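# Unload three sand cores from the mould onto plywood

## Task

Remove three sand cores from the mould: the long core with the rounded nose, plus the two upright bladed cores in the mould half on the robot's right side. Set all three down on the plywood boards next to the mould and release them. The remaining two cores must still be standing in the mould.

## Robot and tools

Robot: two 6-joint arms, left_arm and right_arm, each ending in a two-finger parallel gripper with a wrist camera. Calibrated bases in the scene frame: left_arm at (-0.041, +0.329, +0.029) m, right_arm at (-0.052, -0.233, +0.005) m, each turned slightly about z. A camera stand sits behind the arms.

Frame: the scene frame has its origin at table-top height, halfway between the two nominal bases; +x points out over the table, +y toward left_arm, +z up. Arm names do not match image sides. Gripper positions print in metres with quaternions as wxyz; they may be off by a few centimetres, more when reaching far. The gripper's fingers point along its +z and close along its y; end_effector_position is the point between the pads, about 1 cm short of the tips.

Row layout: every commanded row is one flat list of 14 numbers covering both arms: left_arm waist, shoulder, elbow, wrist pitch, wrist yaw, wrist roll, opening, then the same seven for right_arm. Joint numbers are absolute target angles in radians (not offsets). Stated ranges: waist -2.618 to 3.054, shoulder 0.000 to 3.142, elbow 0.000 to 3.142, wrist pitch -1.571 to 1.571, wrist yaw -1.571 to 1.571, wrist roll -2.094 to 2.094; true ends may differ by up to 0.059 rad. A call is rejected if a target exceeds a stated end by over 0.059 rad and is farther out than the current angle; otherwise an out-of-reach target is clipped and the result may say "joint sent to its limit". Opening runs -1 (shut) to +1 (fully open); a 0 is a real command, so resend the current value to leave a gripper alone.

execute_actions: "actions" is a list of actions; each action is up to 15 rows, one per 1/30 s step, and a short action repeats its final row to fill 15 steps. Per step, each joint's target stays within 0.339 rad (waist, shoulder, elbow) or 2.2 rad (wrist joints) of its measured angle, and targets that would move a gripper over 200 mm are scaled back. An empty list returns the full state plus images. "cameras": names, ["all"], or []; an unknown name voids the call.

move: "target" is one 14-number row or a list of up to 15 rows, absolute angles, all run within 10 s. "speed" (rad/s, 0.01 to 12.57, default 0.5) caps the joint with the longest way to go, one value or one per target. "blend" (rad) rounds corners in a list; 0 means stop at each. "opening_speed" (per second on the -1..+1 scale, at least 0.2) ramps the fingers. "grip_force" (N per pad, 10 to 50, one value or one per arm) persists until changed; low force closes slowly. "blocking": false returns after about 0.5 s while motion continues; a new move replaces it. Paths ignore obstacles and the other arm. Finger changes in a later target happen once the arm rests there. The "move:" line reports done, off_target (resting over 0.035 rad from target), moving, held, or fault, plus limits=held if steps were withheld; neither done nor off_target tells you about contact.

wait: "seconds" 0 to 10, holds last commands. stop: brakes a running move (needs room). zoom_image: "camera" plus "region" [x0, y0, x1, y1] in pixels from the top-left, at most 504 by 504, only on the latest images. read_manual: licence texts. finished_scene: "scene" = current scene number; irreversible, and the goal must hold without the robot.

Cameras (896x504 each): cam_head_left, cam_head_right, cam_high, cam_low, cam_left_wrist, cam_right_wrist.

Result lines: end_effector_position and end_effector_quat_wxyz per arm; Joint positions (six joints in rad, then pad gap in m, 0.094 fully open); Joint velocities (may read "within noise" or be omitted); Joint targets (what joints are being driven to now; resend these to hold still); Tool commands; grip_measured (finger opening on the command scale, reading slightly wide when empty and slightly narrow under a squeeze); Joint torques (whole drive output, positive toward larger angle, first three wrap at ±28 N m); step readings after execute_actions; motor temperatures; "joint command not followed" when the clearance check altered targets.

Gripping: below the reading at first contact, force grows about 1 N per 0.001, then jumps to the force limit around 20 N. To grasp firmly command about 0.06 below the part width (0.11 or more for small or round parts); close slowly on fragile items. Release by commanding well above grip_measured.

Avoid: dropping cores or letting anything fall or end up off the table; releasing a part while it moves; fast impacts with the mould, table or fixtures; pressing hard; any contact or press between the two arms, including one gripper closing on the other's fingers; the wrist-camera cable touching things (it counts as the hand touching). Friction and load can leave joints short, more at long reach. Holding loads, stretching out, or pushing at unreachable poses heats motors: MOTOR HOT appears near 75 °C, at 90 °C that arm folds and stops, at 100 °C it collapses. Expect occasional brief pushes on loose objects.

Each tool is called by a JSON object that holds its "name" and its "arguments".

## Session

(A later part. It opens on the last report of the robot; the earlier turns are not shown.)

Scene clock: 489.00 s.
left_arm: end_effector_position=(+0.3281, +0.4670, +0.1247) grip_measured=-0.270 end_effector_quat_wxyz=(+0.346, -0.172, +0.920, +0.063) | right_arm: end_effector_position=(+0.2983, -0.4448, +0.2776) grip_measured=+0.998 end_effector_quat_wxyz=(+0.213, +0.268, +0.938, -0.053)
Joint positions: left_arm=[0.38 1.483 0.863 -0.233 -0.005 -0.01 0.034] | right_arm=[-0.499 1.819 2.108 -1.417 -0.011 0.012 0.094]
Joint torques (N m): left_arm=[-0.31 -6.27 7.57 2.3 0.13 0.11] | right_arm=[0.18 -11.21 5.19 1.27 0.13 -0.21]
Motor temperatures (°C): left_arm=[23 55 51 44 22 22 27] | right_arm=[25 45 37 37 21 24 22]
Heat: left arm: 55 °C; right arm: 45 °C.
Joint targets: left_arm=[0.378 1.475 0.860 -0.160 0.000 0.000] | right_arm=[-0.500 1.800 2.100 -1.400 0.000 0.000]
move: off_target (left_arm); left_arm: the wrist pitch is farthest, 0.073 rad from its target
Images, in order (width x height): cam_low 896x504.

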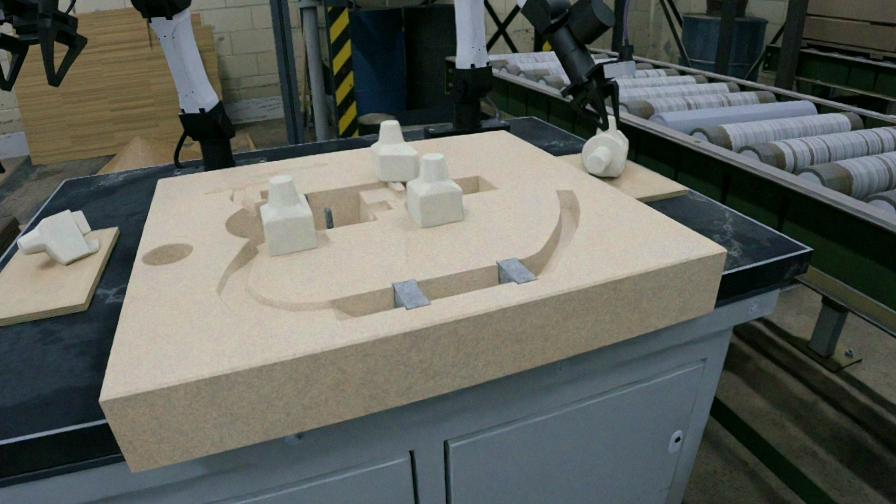

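{"name": "move", "arguments": {"target": [0.378,1.485,0.84,-0.12,0,0,-0.8,-0.5,1.8,2.1,-1.4,0,0.0,1], "speed": 0.08, "cameras": ["cam_low"]}}

{"name": "zoom_image", "arguments": {"camera": "cam_low", "region": [560, 90, 680, 190]}}

Scene clock: 492.90 s.
left_arm: end_effector_position=(+0.3311, +0.4681, +0.1233) grip_measured=-0.271 end_effector_quat_wxyz=(+0.356, -0.171, +0.916, +0.065) | right_arm: end_effector_position=(+0.2983, -0.4448, +0.2776) grip_measured=+0.998 end_effector_quat_wxyz=(+0.213, +0.268, +0.938, -0.053)
Joint positions: left_arm=[0.38 1.487 0.845 -0.187 -0.005 -0.01 0.034] | right_arm=[-0.499 1.819 2.108 -1.417 -0.011 0.012 0.094]
Joint torques (N m): left_arm=[-0.27 -5.85 7.36 2.29 0.14 0.11] | right_arm=[0.27 -11.11 4.97 1.27 0.09 -0.22]
Heat: left arm: 54 °C; right arm: 46 °C.
Joint targets: left_arm=[0.378 1.485 0.840 -0.120 0.000 0.000] | right_arm=[-0.500 1.800 2.100 -1.400 0.000 0.000]
move: off_target (left_arm); left_arm: the wrist pitch is farthest, 0.067 rad from its target
Images, in order (width x height): cam_low 896x504.

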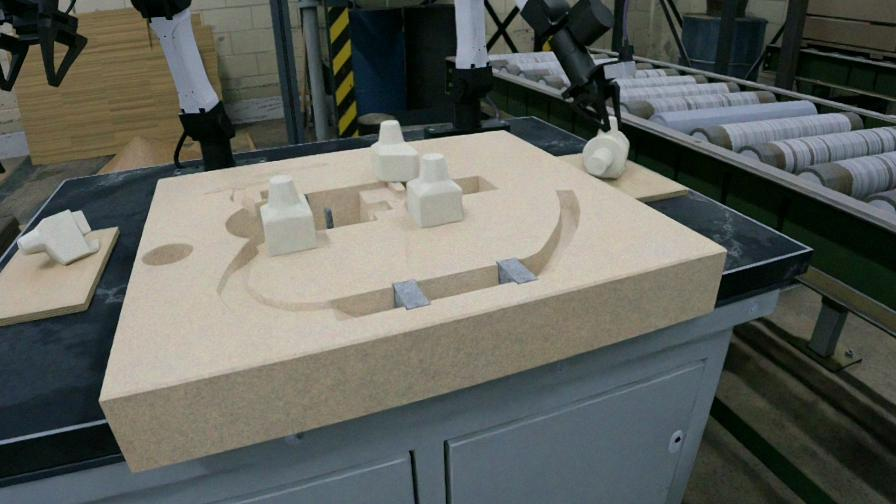

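Scaled by 4.200 from the camera's 896x504 image, which has a finer 1280x720 frame.

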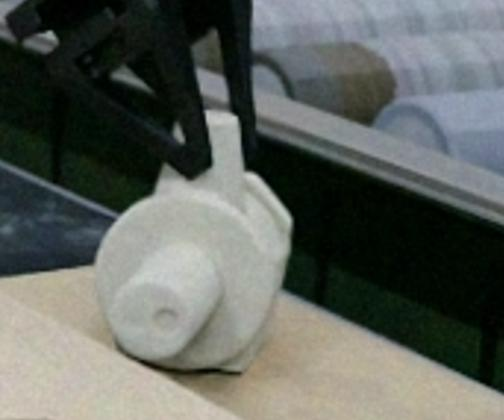

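{"name": "move", "arguments": {"target": [0.378,1.487,0.845,-0.16,0,0,0.1,-0.5,1.8,2.1,-1.4,0,0.0,1], "opening_speed": 0.2, "cameras": ["cam_low","cam_left_wrist"]}}

{"name": "zoom_image", "arguments": {"camera": "cam_low", "region": [560, 90, 680, 190]}}

Scene clock: 504.20 s.
left_arm: end_effector_position=(+0.3338, +0.4678, +0.1256) grip_measured=+0.099 end_effector_quat_wxyz=(+0.363, -0.169, +0.914, +0.063) | right_arm: end_effector_position=(+0.2983, -0.4448, +0.2776) grip_measured=+0.998 end_effector_quat_wxyz=(+0.213, +0.268, +0.938, -0.053)
Joint positions: left_arm=[0.379 1.487 0.845 -0.174 0.001 -0.01 0.052] | right_arm=[-0.499 1.819 2.108 -1.417 -0.011 0.012 0.094]
Joint torques (N m): left_arm=[-0.23 -5.71 7.94 1.79 0.07 0.1] | right_arm=[0.28 -11.19 5.12 1.28 0.11 -0.18]
Heat: left arm: 52 °C; right arm: 46 °C.
Joint targets: left_arm=[0.378 1.487 0.845 -0.160 0.000 0.000] | right_arm=[-0.500 1.800 2.100 -1.400 0.000 0.000]
move: done
Images, in order (width x height): cam_low 896x504, cam_left_wrist 896x504.

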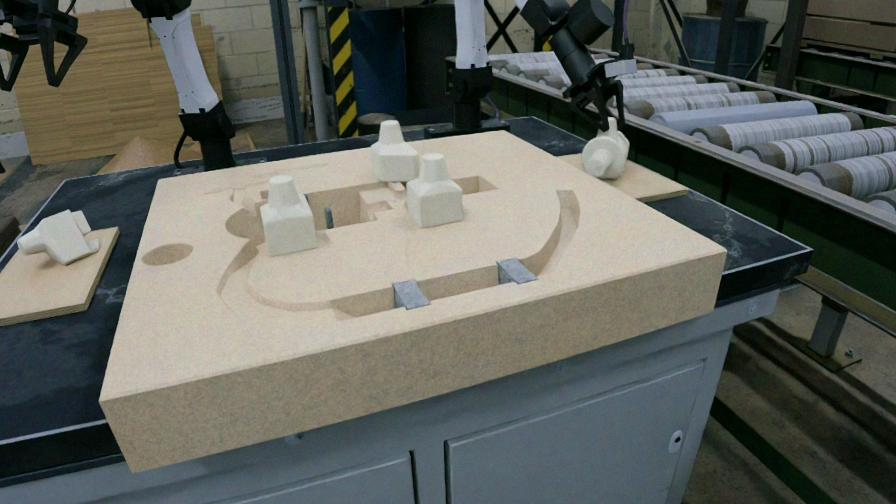

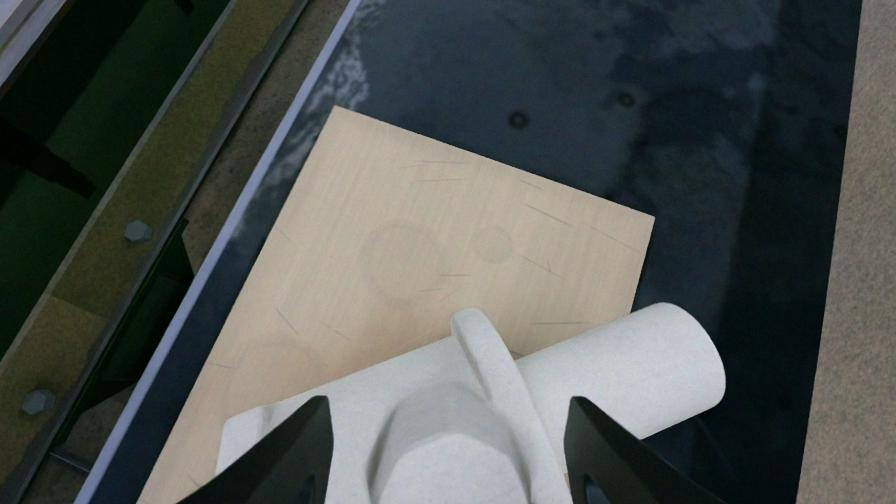

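Scaled by 4.200 from the camera's 896x504 image, which has a finer 1280x720 frame.

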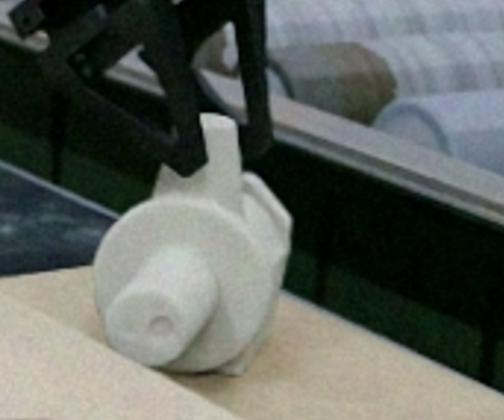

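{"name": "move", "arguments": {"target": [[0.378,1.4586,1.065,-0.42,0,0,0.3,-0.5,1.8,2.1,-1.4,0,0.0,1],[0.378,1.45,1.339,-0.70,0,0,0.3,-0.5,1.8,2.1,-1.4,0,0.0,1],[0.378,1.2,1.339,-0.70,0,0,0.3,-0.5,1.8,2.1,-1.4,0,0.0,1]], "speed": 0.3, "blend": [0.05,0.05,0], "cameras": ["cam_left_wrist","cam_low","cam_high"]}}

{"name": "zoom_image", "arguments": {"camera": "cam_high", "region": [380, 320, 600, 500]}}

Scene clock: 514.93 s.
left_arm: end_effector_position=(+0.3058, +0.4574, +0.3371) grip_measured=+0.299 end_effector_quat_wxyz=(+0.466, -0.160, +0.866, +0.081) | right_arm: end_effector_position=(+0.2983, -0.4448, +0.2776) grip_measured=+0.998 end_effector_quat_wxyz=(+0.213, +0.268, +0.938, -0.053)
Joint positions: left_arm=[0.379 1.207 1.312 -0.691 0.001 -0.01 0.061] | right_arm=[-0.499 1.819 2.108 -1.417 -0.011 0.012 0.094]
Joint torques (N m): left_arm=[-0.18 -4.33 10.77 1.79 0.07 0.12] | right_arm=[0.14 -11.26 4.98 1.28 0.09 -0.19]
Motor temperatures (°C): left_arm=[23 50 50 41 22 22 26] | right_arm=[25 46 36 37 21 24 22]
Heat: left arm: 50 °C; right arm: 46 °C.
Joint targets: left_arm=[0.378 1.200 1.339 -0.700 0.000 0.000] | right_arm=[-0.500 1.800 2.100 -1.400 0.000 0.000]
move: done
Images, in order (width x height): cam_high 896x504, cam_low 896x504, cam_left_wrist 896x504.

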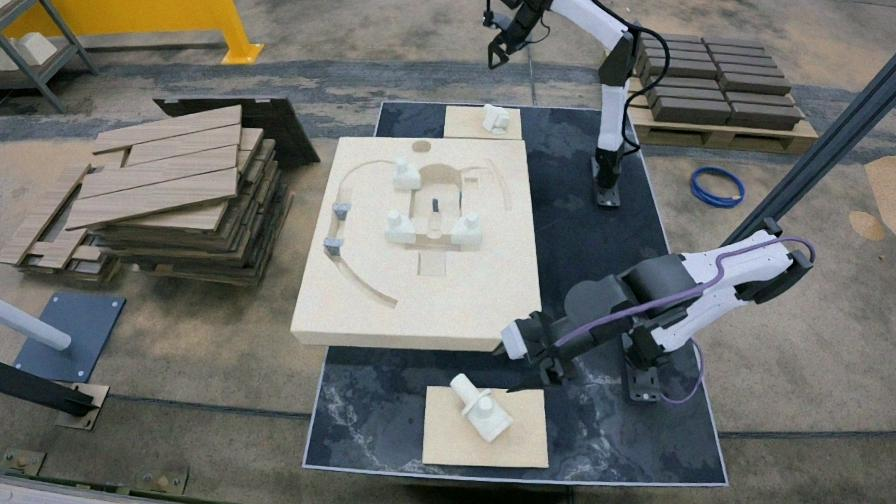

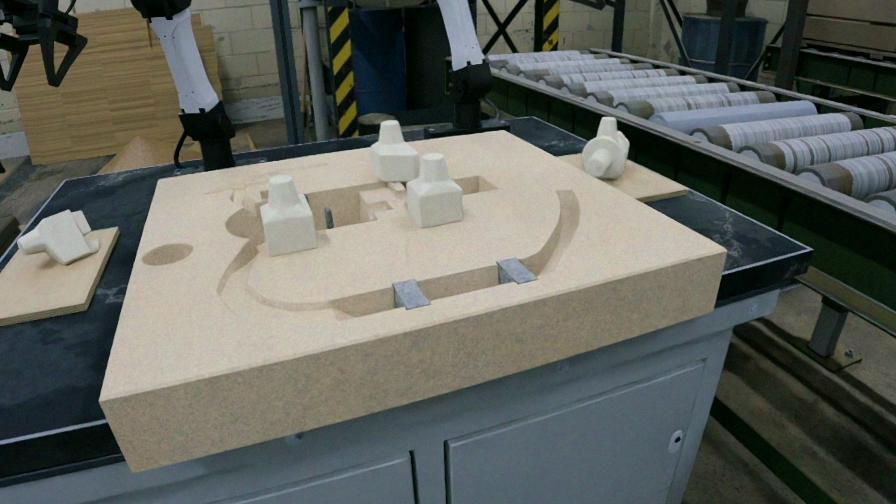

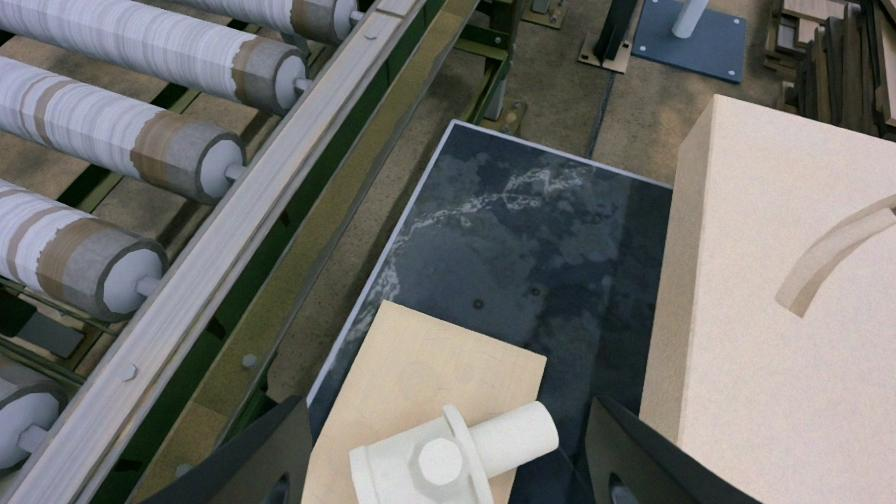

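Scaled by 2.291 from the camera's 896x504 image, which has a finer 1280x720 frame.

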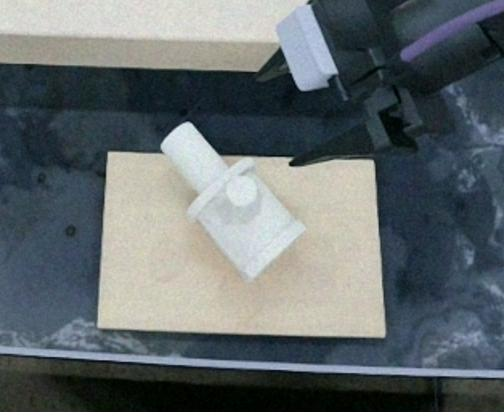

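{"name": "move", "arguments": {"target": [[0.378,1.2,1.339,-0.70,0,0,0.3,-0.5,1.8,2.2,-1.4,0,0,1],[0.378,1.2,1.339,-0.70,0,0,0.3,0.233,2.028,2.14,-1.079,0,0,1]], "speed": 0.8, "blend": [0.1,0], "cameras": ["cam_right_wrist"]}}

Scene clock: 521.57 s.
left_arm: end_effector_position=(+0.3058, +0.4574, +0.3371) grip_measured=+0.299 end_effector_quat_wxyz=(+0.466, -0.160, +0.866, +0.081) | right_arm: end_effector_position=(+0.4492, -0.1382, +0.2422) grip_measured=+0.998 end_effector_quat_wxyz=(+0.294, -0.085, +0.952, +0.030)
Joint positions: left_arm=[0.379 1.207 1.312 -0.691 0.001 -0.01 0.061] | right_arm=[0.236 2.018 2.145 -1.098 -0.003 0.01 0.094]
Joint torques (N m): left_arm=[-0.21 -4.18 10.73 1.77 0.07 0.12] | right_arm=[0.09 -10.91 6.02 1.51 0.03 -0.22]
Heat: left arm: 51 °C; right arm: 46 °C.
Joint targets: left_arm=[0.378 1.200 1.339 -0.700 0.000 0.000] | right_arm=[0.233 2.028 2.140 -1.079 0.000 0.000]
move: done; blend cut to 0.05 rad at target 1
Images, in order (width x height): cam_right_wrist 896x504.

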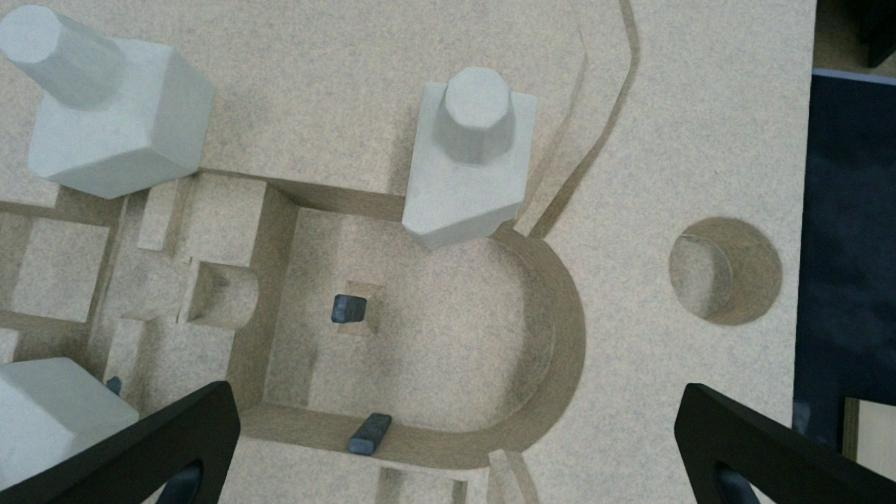

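{"name": "move", "arguments": {"target": [[0.378,1.2,1.339,-0.70,0,0,0.3,0.26,2.05,1.75,-0.2,0.15,0.05,1],[0.378,1.2,1.339,-0.70,0,0,0.3,0.270,2.08,1.556,0.235,0.193,0.057,1]], "speed": 0.7, "blend": [0.1,0], "cameras": ["cam_right_wrist","cam_low"]}}

Scene clock: 553.23 s.
left_arm: end_effector_position=(+0.3058, +0.4574, +0.3371) grip_measured=+0.299 end_effector_quat_wxyz=(+0.466, -0.160, +0.866, +0.081) | right_arm: end_effector_position=(+0.5649, -0.1316, +0.2173) grip_measured=+0.998 end_effector_quat_wxyz=(+0.602, -0.014, +0.799, +0.003)
Joint positions: left_arm=[0.379 1.207 1.312 -0.691 0.001 -0.01 0.061] | right_arm=[0.265 2.064 1.564 0.216 0.185 0.042 0.094]
Joint torques (N m): left_arm=[-0.25 -4.19 10.7 1.79 0.07 0.11] | right_arm=[0.81 -11.77 6.43 2.02 0.09 0.13]
Motor temperatures (°C): left_arm=[23 44 52 39 22 22 26] | right_arm=[25 48 38 38 21 24 22]
Heat: left arm: 52 °C; right arm: 48 °C.
Joint targets: left_arm=[0.378 1.200 1.339 -0.700 0.000 0.000] | right_arm=[0.270 2.080 1.556 0.235 0.193 0.057]
move: done
Images, in order (width x height): cam_low 896x504, cam_right_wrist 896x504.

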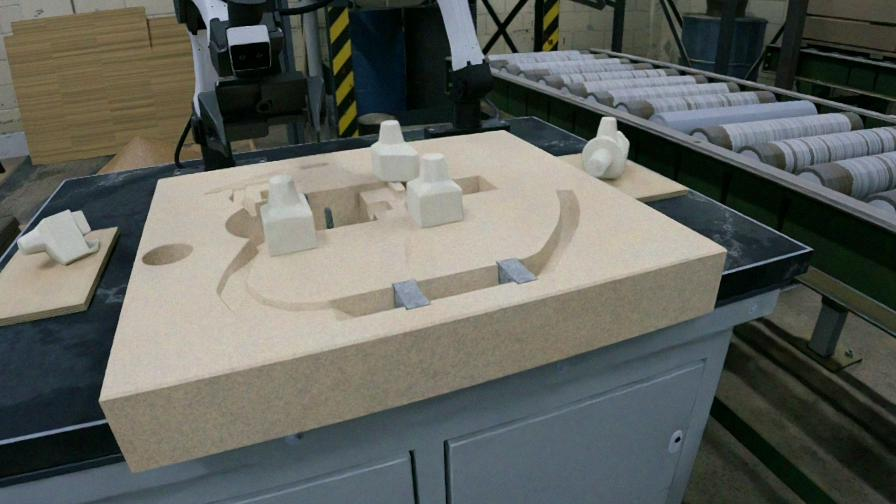

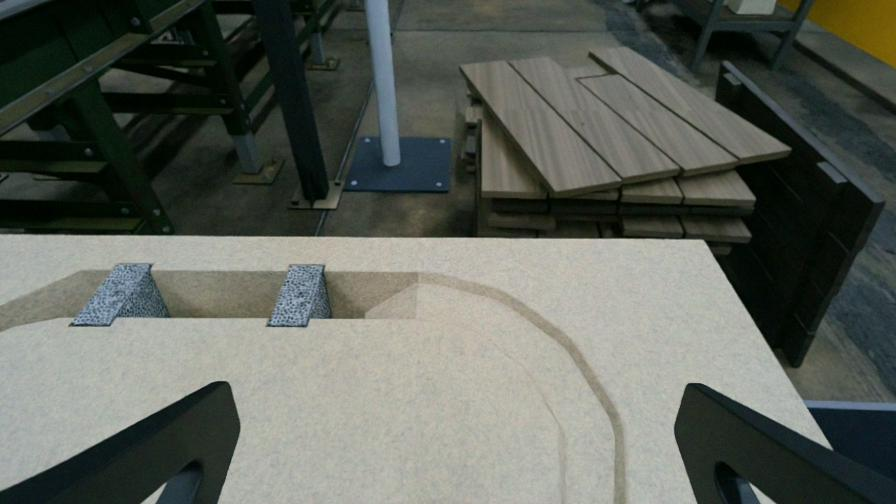

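{"name": "move", "arguments": {"target": [[0.378,1.2,1.339,-0.70,0,0,0.3,0.270,2.159,1.465,0.385,0.195,0.07,1]], "speed": 0.3, "cameras": ["cam_right_wrist","cam_low"]}}

{"name": "zoom_image", "arguments": {"camera": "cam_low", "region": [160, 80, 400, 280]}}

Scene clock: 557.80 s.
left_arm: end_effector_position=(+0.3058, +0.4574, +0.3371) grip_measured=+0.299 end_effector_quat_wxyz=(+0.466, -0.160, +0.866, +0.081) | right_arm: end_effector_position=(+0.5665, -0.1316, +0.1590) grip_measured=+0.998 end_effector_quat_wxyz=(+0.592, -0.009, +0.806, +0.004)
Joint positions: left_arm=[0.379 1.207 1.312 -0.691 0.001 -0.01 0.061] | right_arm=[0.265 2.146 1.47 0.366 0.187 0.055 0.094]
Joint torques (N m): left_arm=[-0.24 -4.23 10.78 1.8 0.08 0.1] | right_arm=[0.77 -12.4 6.3 2.1 0.11 0.09]
Heat: left arm: 52 °C; right arm: 48 °C.
Joint targets: left_arm=[0.378 1.200 1.339 -0.700 0.000 0.000] | right_arm=[0.270 2.159 1.465 0.385 0.195 0.070]
move: done
Images, in order (width x height): cam_low 896x504, cam_right_wrist 896x504.

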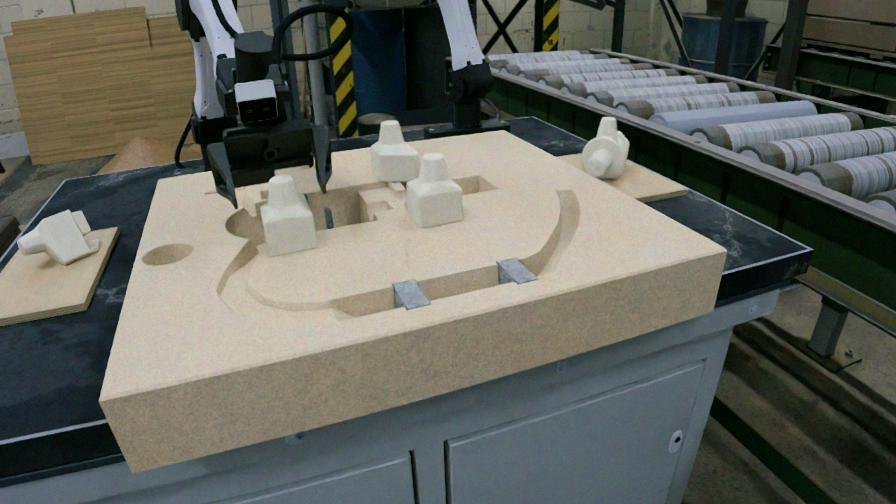

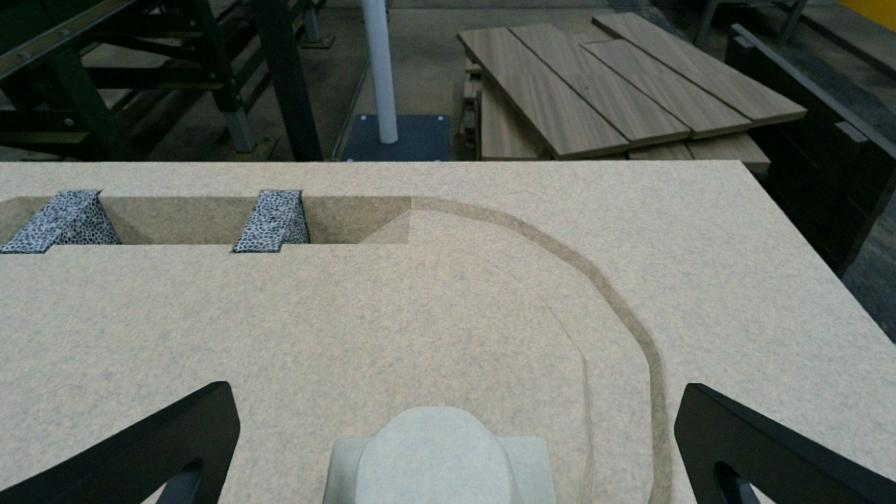

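Scaled by 2.100 from the camera's 896x504 image, which has a finer 1280x720 frame.

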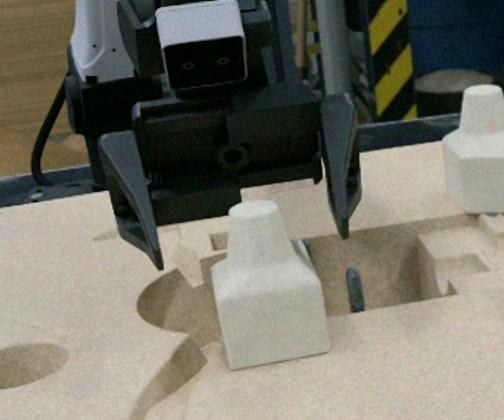

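{"name": "move", "arguments": {"target": [[0.378,1.2,1.339,-0.70,0,0,0.3,0.280,2.235,1.405,0.52,0.203,0.075,1]], "speed": 0.2, "cameras": ["cam_right_wrist","cam_low","cam_head_left"]}}

{"name": "zoom_image", "arguments": {"camera": "cam_low", "region": [160, 80, 400, 280]}}

Scene clock: 562.50 s.
left_arm: end_effector_position=(+0.3058, +0.4574, +0.3371) grip_measured=+0.299 end_effector_quat_wxyz=(+0.466, -0.160, +0.866, +0.081) | right_arm: end_effector_position=(+0.5658, -0.1268, +0.1208) grip_measured=+0.998 end_effector_quat_wxyz=(+0.594, -0.009, +0.804, +0.006)
Joint positions: left_arm=[0.379 1.207 1.312 -0.691 0.001 -0.01 0.061] | right_arm=[0.275 2.218 1.412 0.501 0.195 0.06 0.094]
Joint torques (N m): left_arm=[-0.14 -4.16 10.74 1.79 0.06 0.1] | right_arm=[1.01 -12.16 5.9 2.08 0.11 0.07]
Heat: left arm: 52 °C; right arm: 49 °C.
Joint targets: left_arm=[0.378 1.200 1.339 -0.700 0.000 0.000] | right_arm=[0.280 2.235 1.405 0.520 0.203 0.075]
move: done
Images, in order (width x height): cam_head_left 896x504, cam_low 896x504, cam_right_wrist 896x504.

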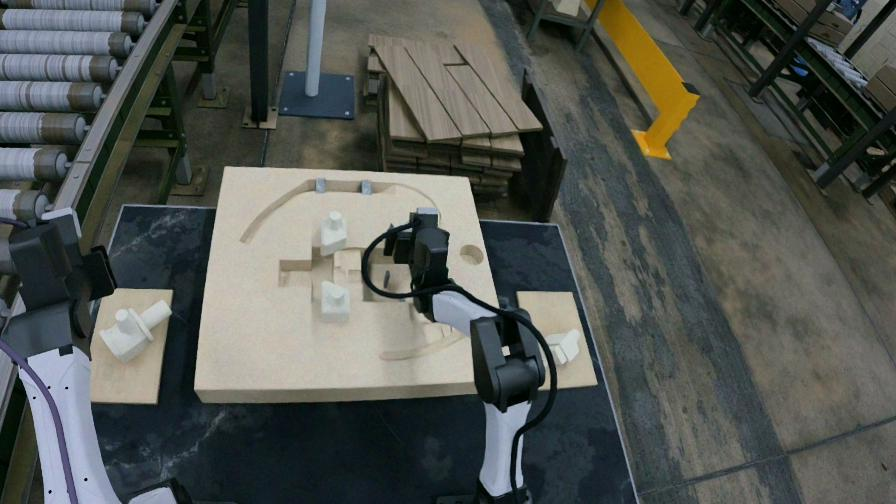

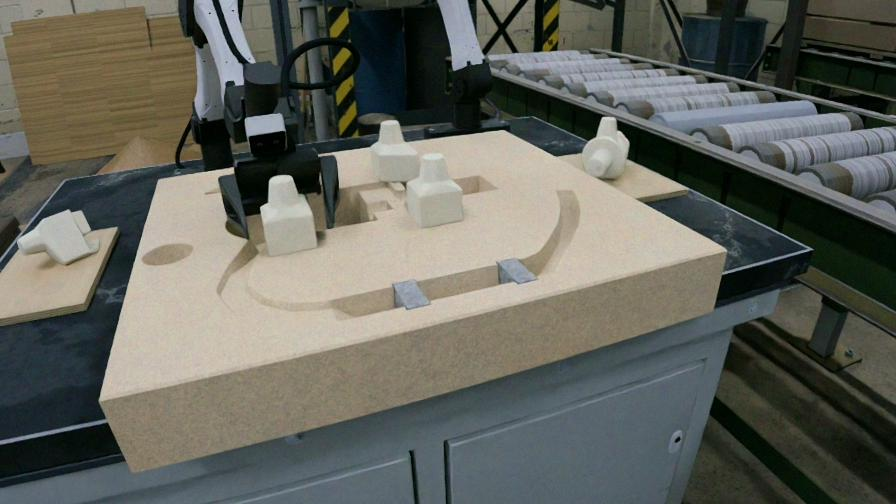

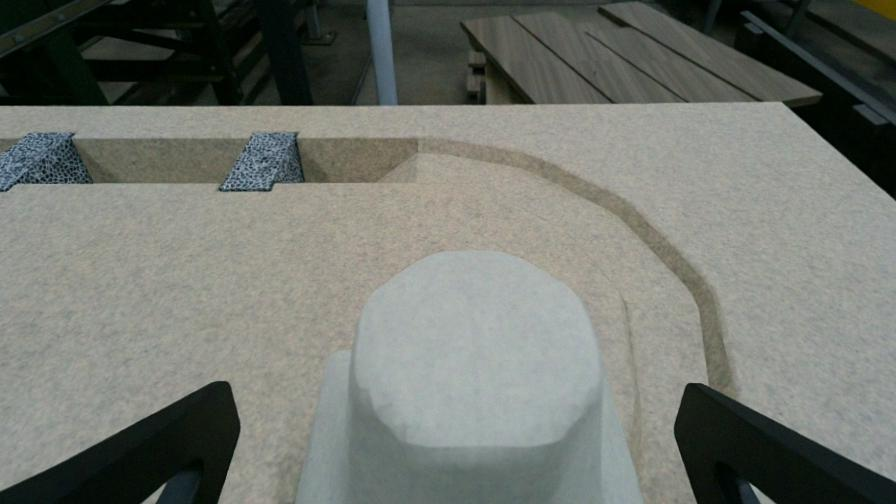

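Scaled by 2.100 from the camera's 896x504 image, which has a finer 1280x720 frame.

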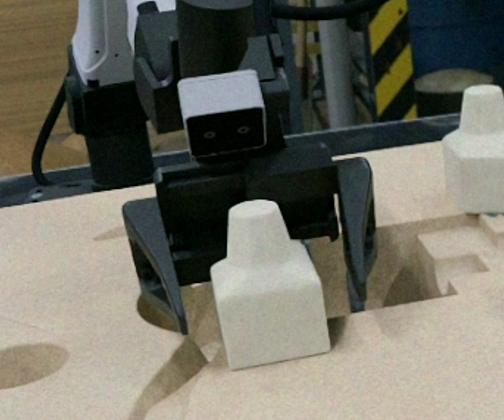

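{"name": "move", "arguments": {"target": [0.378,1.2,1.339,-0.70,0,0,0.3,0.276,2.235,1.405,0.52,0.203,0.075,0.0], "opening_speed": 0.5, "grip_force": 45, "cameras": ["cam_right_wrist","cam_low"]}}

{"name": "zoom_image", "arguments": {"camera": "cam_low", "region": [160, 80, 400, 280]}}

Scene clock: 569.93 s.
left_arm: end_effector_position=(+0.3058, +0.4574, +0.3371) grip_measured=+0.299 end_effector_quat_wxyz=(+0.466, -0.160, +0.866, +0.081) | right_arm: end_effector_position=(+0.5659, -0.1275, +0.1209) grip_measured=+0.157 end_effector_quat_wxyz=(+0.594, -0.007, +0.804, +0.004)
Joint positions: left_arm=[0.379 1.207 1.312 -0.691 0.001 -0.01 0.061] | right_arm=[0.275 2.218 1.412 0.502 0.2 0.06 0.054]
Joint torques (N m): left_arm=[-0.27 -4.16 10.73 1.79 0.07 0.12] | right_arm=[0.47 -12.14 5.87 2.09 0.04 0.09]
Heat: left arm: 52 °C; right arm: 49 °C.
Joint targets: left_arm=[0.378 1.200 1.339 -0.700 0.000 0.000] | right_arm=[0.276 2.235 1.405 0.520 0.203 0.075]
grip_force (N): 45, 45
move: done
Images, in order (width x height): cam_low 896x504, cam_right_wrist 896x504.

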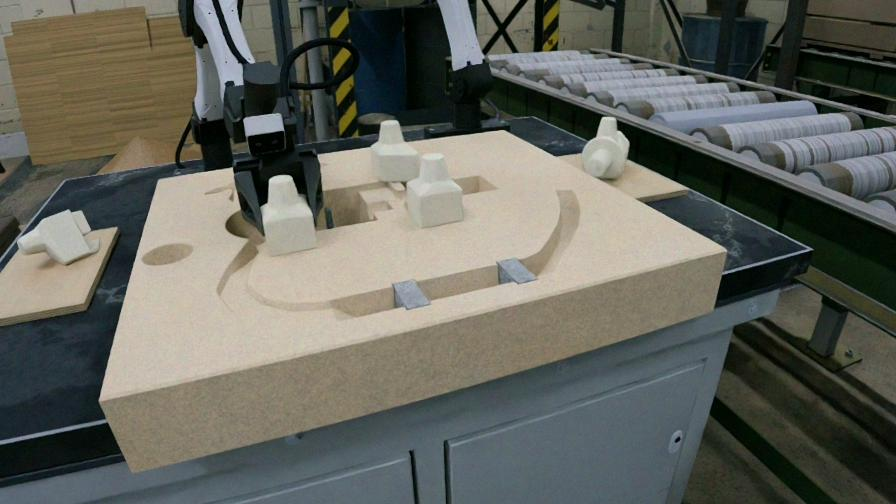

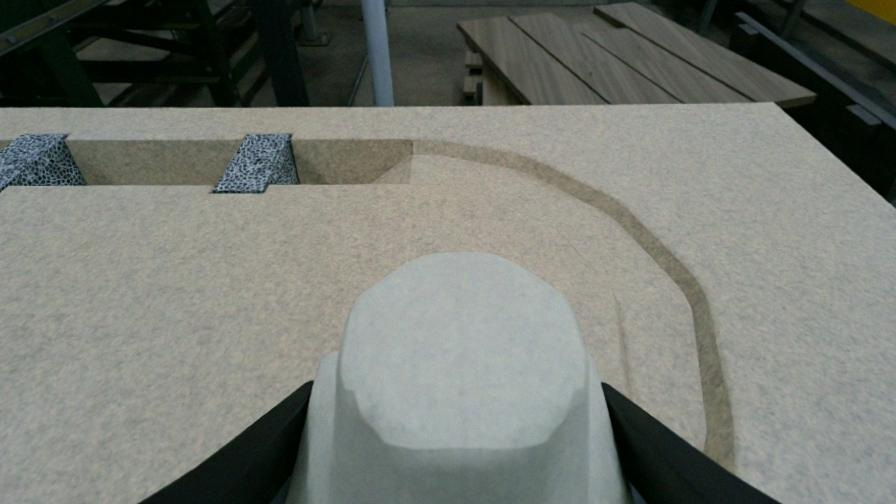

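Scaled by 2.100 from the camera's 896x504 image, which has a finer 1280x720 frame.

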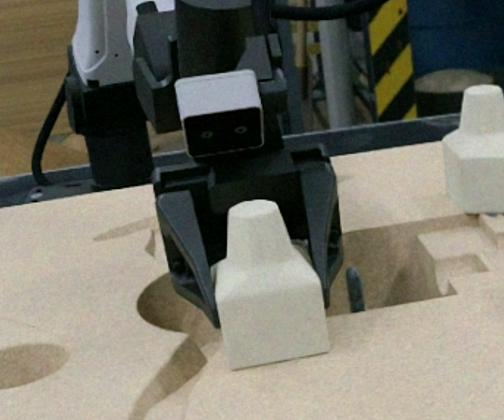

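{"name": "move", "arguments": {"target": [[0.378,1.2,1.339,-0.70,0,0,0.3,0.276,2.15,1.50,0.40,0.203,0.07,0.0],[0.378,1.2,1.339,-0.70,0,0,0.3,0.272,2.08,1.60,0.27,0.2,0.065,0.0],[0.378,1.2,1.339,-0.70,0,0,0.3,0.27,2.04,1.72,0.13,0.2,0.065,0.0]], "speed": 0.15, "blend": [0.03,0.03,0], "cameras": ["cam_right_wrist","cam_low"]}}

{"name": "zoom_image", "arguments": {"camera": "cam_low", "region": [160, 80, 400, 280]}}

Scene clock: 577.07 s.
left_arm: end_effector_position=(+0.3058, +0.4574, +0.3371) grip_measured=+0.299 end_effector_quat_wxyz=(+0.466, -0.160, +0.866, +0.081) | right_arm: end_effector_position=(+0.5706, -0.1270, +0.2055) grip_measured=+0.157 end_effector_quat_wxyz=(+0.566, -0.011, +0.824, -0.003)
Joint positions: left_arm=[0.379 1.207 1.312 -0.691 0.001 -0.01 0.061] | right_arm=[0.275 2.11 1.67 0.065 0.203 0.06 0.054]
Joint torques (N m): left_arm=[-0.18 -4.19 10.77 1.8 0.07 0.09] | right_arm=[-0.14 -20.88 10.78 2.45 0.02 -0.03]
Heat: left arm: 52 °C; right arm: 51 °C.
Joint targets: left_arm=[0.378 1.200 1.339 -0.700 0.000 0.000] | right_arm=[0.270 2.040 1.720 0.130 0.200 0.065]
grip_force (N): 45, 45
move: off_target (right_arm); right_arm: the shoulder is farthest, 0.070 rad from its target
Images, in order (width x height): cam_low 896x504, cam_right_wrist 896x504.

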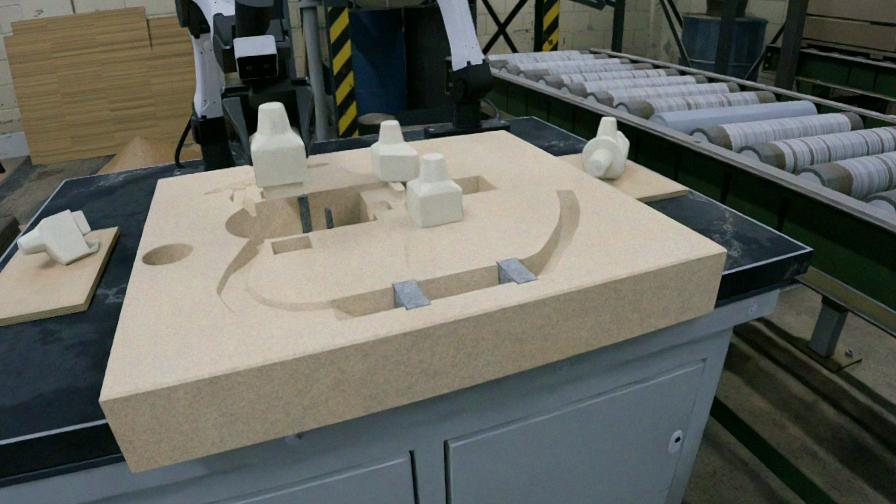

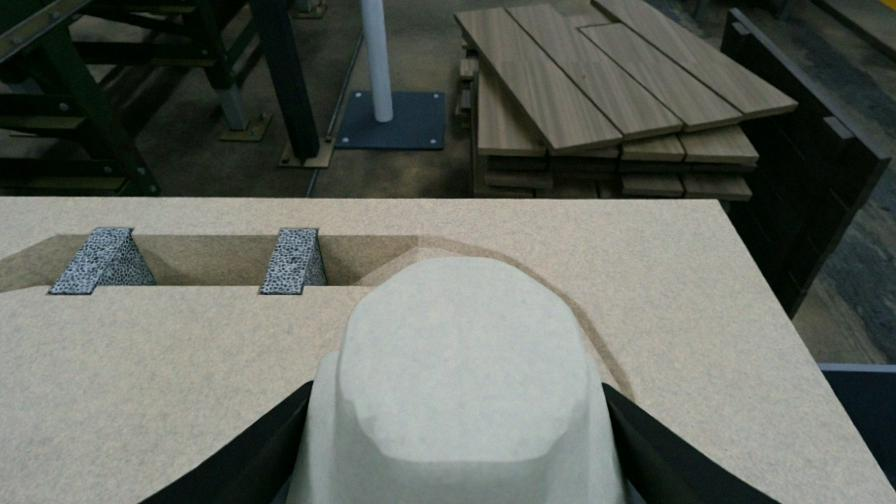

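Scaled by 2.100 from the camera's 896x504 image, which has a finer 1280x720 frame.

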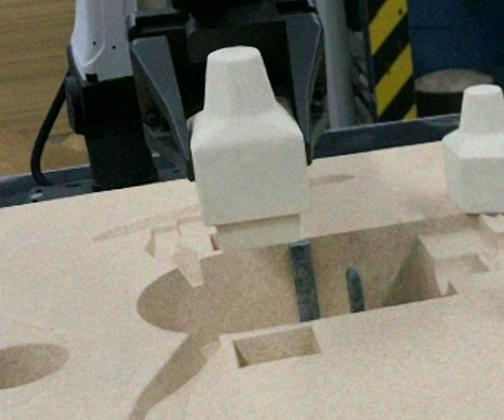

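{"name": "move", "arguments": {"target": [[0.378,1.2,1.339,-0.70,0,0,0.3,0.27,1.75,1.68,-0.3,0.1,0.06,0.0],[0.378,1.2,1.339,-0.70,0,0,0.3,0.1,1.6,1.58,-0.6,0.0,0.3,0.0],[0.378,1.2,1.339,-0.70,0,0,0.3,-0.536,1.7,1.68,-0.8,-0.2,1.4,0.0],[0.378,1.2,1.339,-0.70,0,0,0.3,-0.536,2.10,1.91,-0.95,-0.3,1.571,0.0]], "speed": [0.3,0.5,0.7,0.4], "blend": [0.05,0.1,0.1,0], "cameras": ["all"]}}

{"name": "zoom_image", "arguments": {"camera": "cam_low", "region": [0, 110, 200, 310]}}

{"name": "zoom_image", "arguments": {"camera": "cam_head_left", "region": [490, 270, 670, 410]}}

Scene clock: 622.07 s.
left_arm: end_effector_position=(+0.3058, +0.4574, +0.3371) grip_measured=+0.299 end_effector_quat_wxyz=(+0.466, -0.160, +0.866, +0.081) | right_arm: end_effector_position=(+0.3856, -0.4665, +0.1201) grip_measured=+0.157 end_effector_quat_wxyz=(+0.096, +0.843, +0.489, +0.203)
Joint positions: left_arm=[0.379 1.207 1.312 -0.691 0.001 -0.01 0.061] | right_arm=[-0.536 2.107 1.867 -0.966 -0.275 1.557 0.054]
Joint torques (N m): left_arm=[-0.2 -4.18 10.77 1.78 0.07 0.11] | right_arm=[0.25 -13.64 9.52 1.05 -0.36 0.05]
Motor temperatures (°C): left_arm=[23 42 53 39 22 22 25] | right_arm=[25 62 46 49 21 24 23]
Heat: left arm: 53 °C; right arm: 62 °C.
Joint targets: left_arm=[0.378 1.200 1.339 -0.700 0.000 0.000] | right_arm=[-0.536 2.100 1.910 -0.950 -0.300 1.571]
grip_force (N): 45, 45
move: off_target (right_arm); right_arm: the elbow is farthest, 0.043 rad from its target

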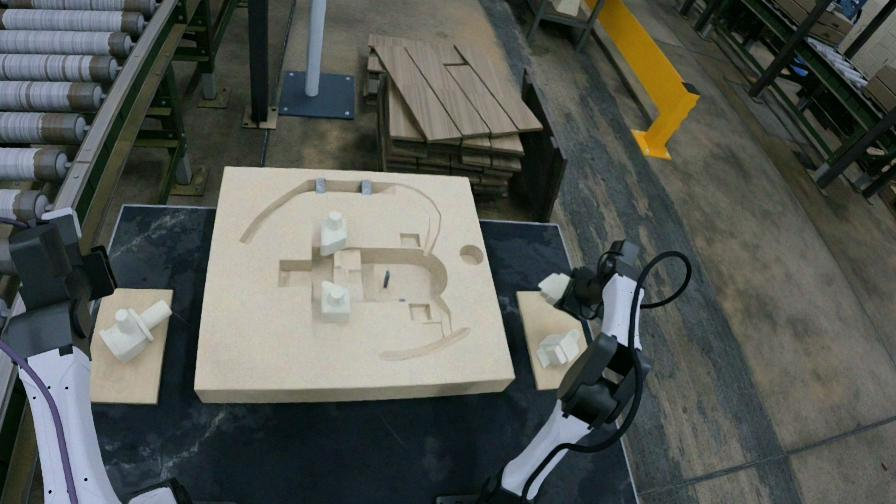

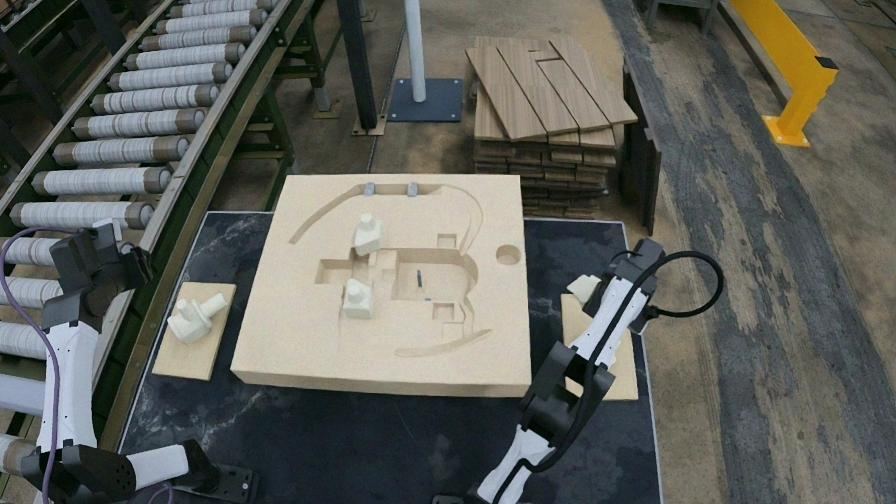

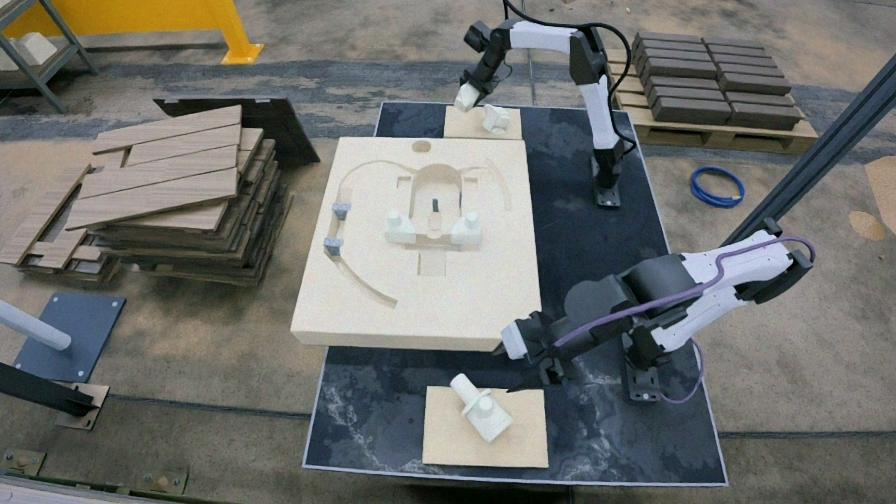

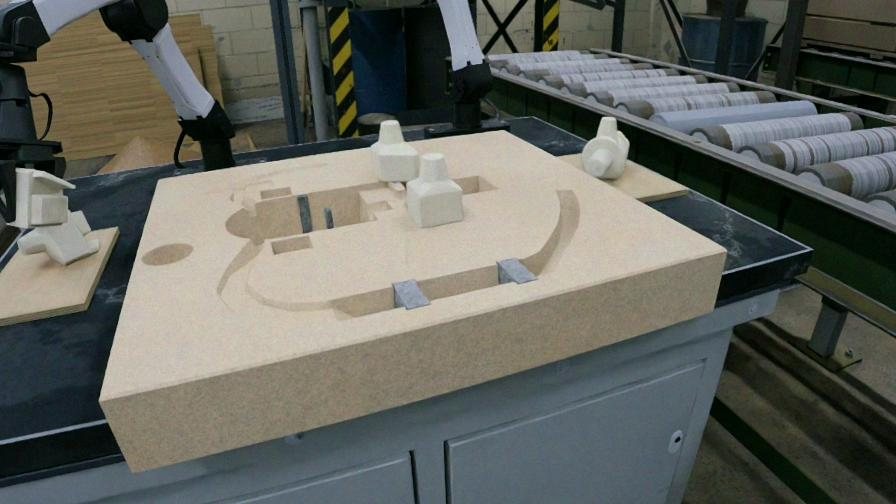

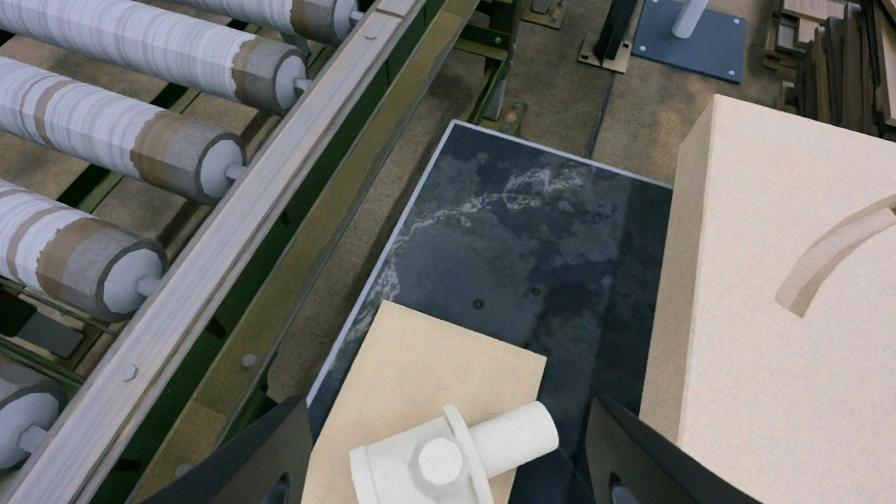

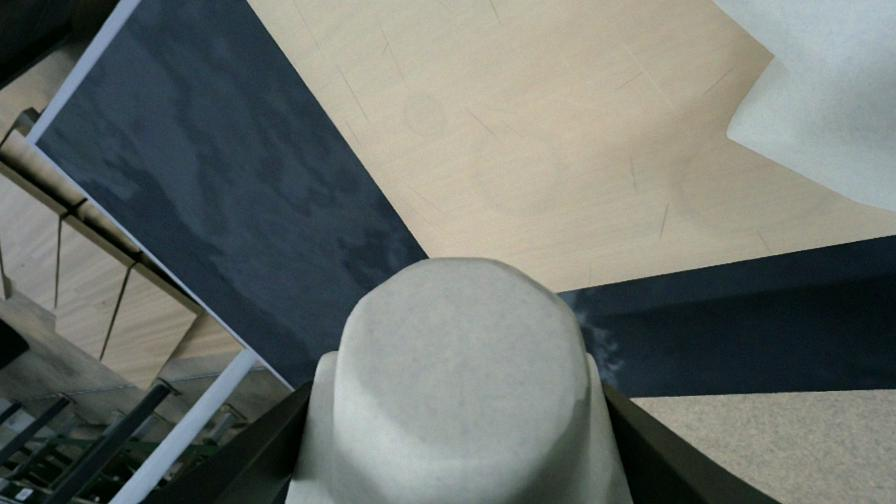

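Scaled by 2.520 from the camera's 896x504 image, which has a finer 1280x720 frame.

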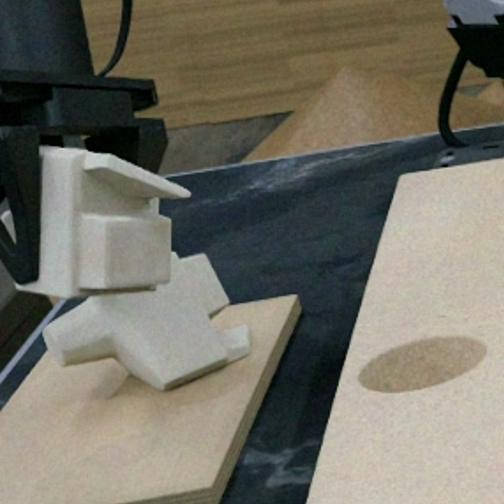

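Scaled by 2.800 from the camera's 896x504 image, which has a finer 1280x720 frame.

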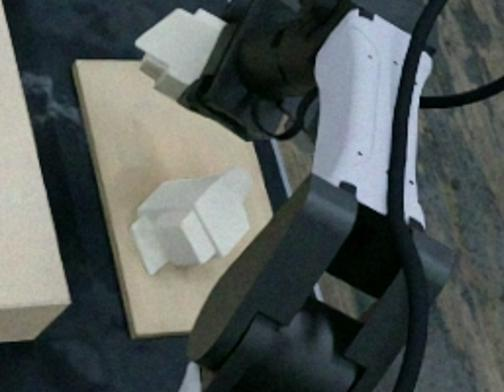

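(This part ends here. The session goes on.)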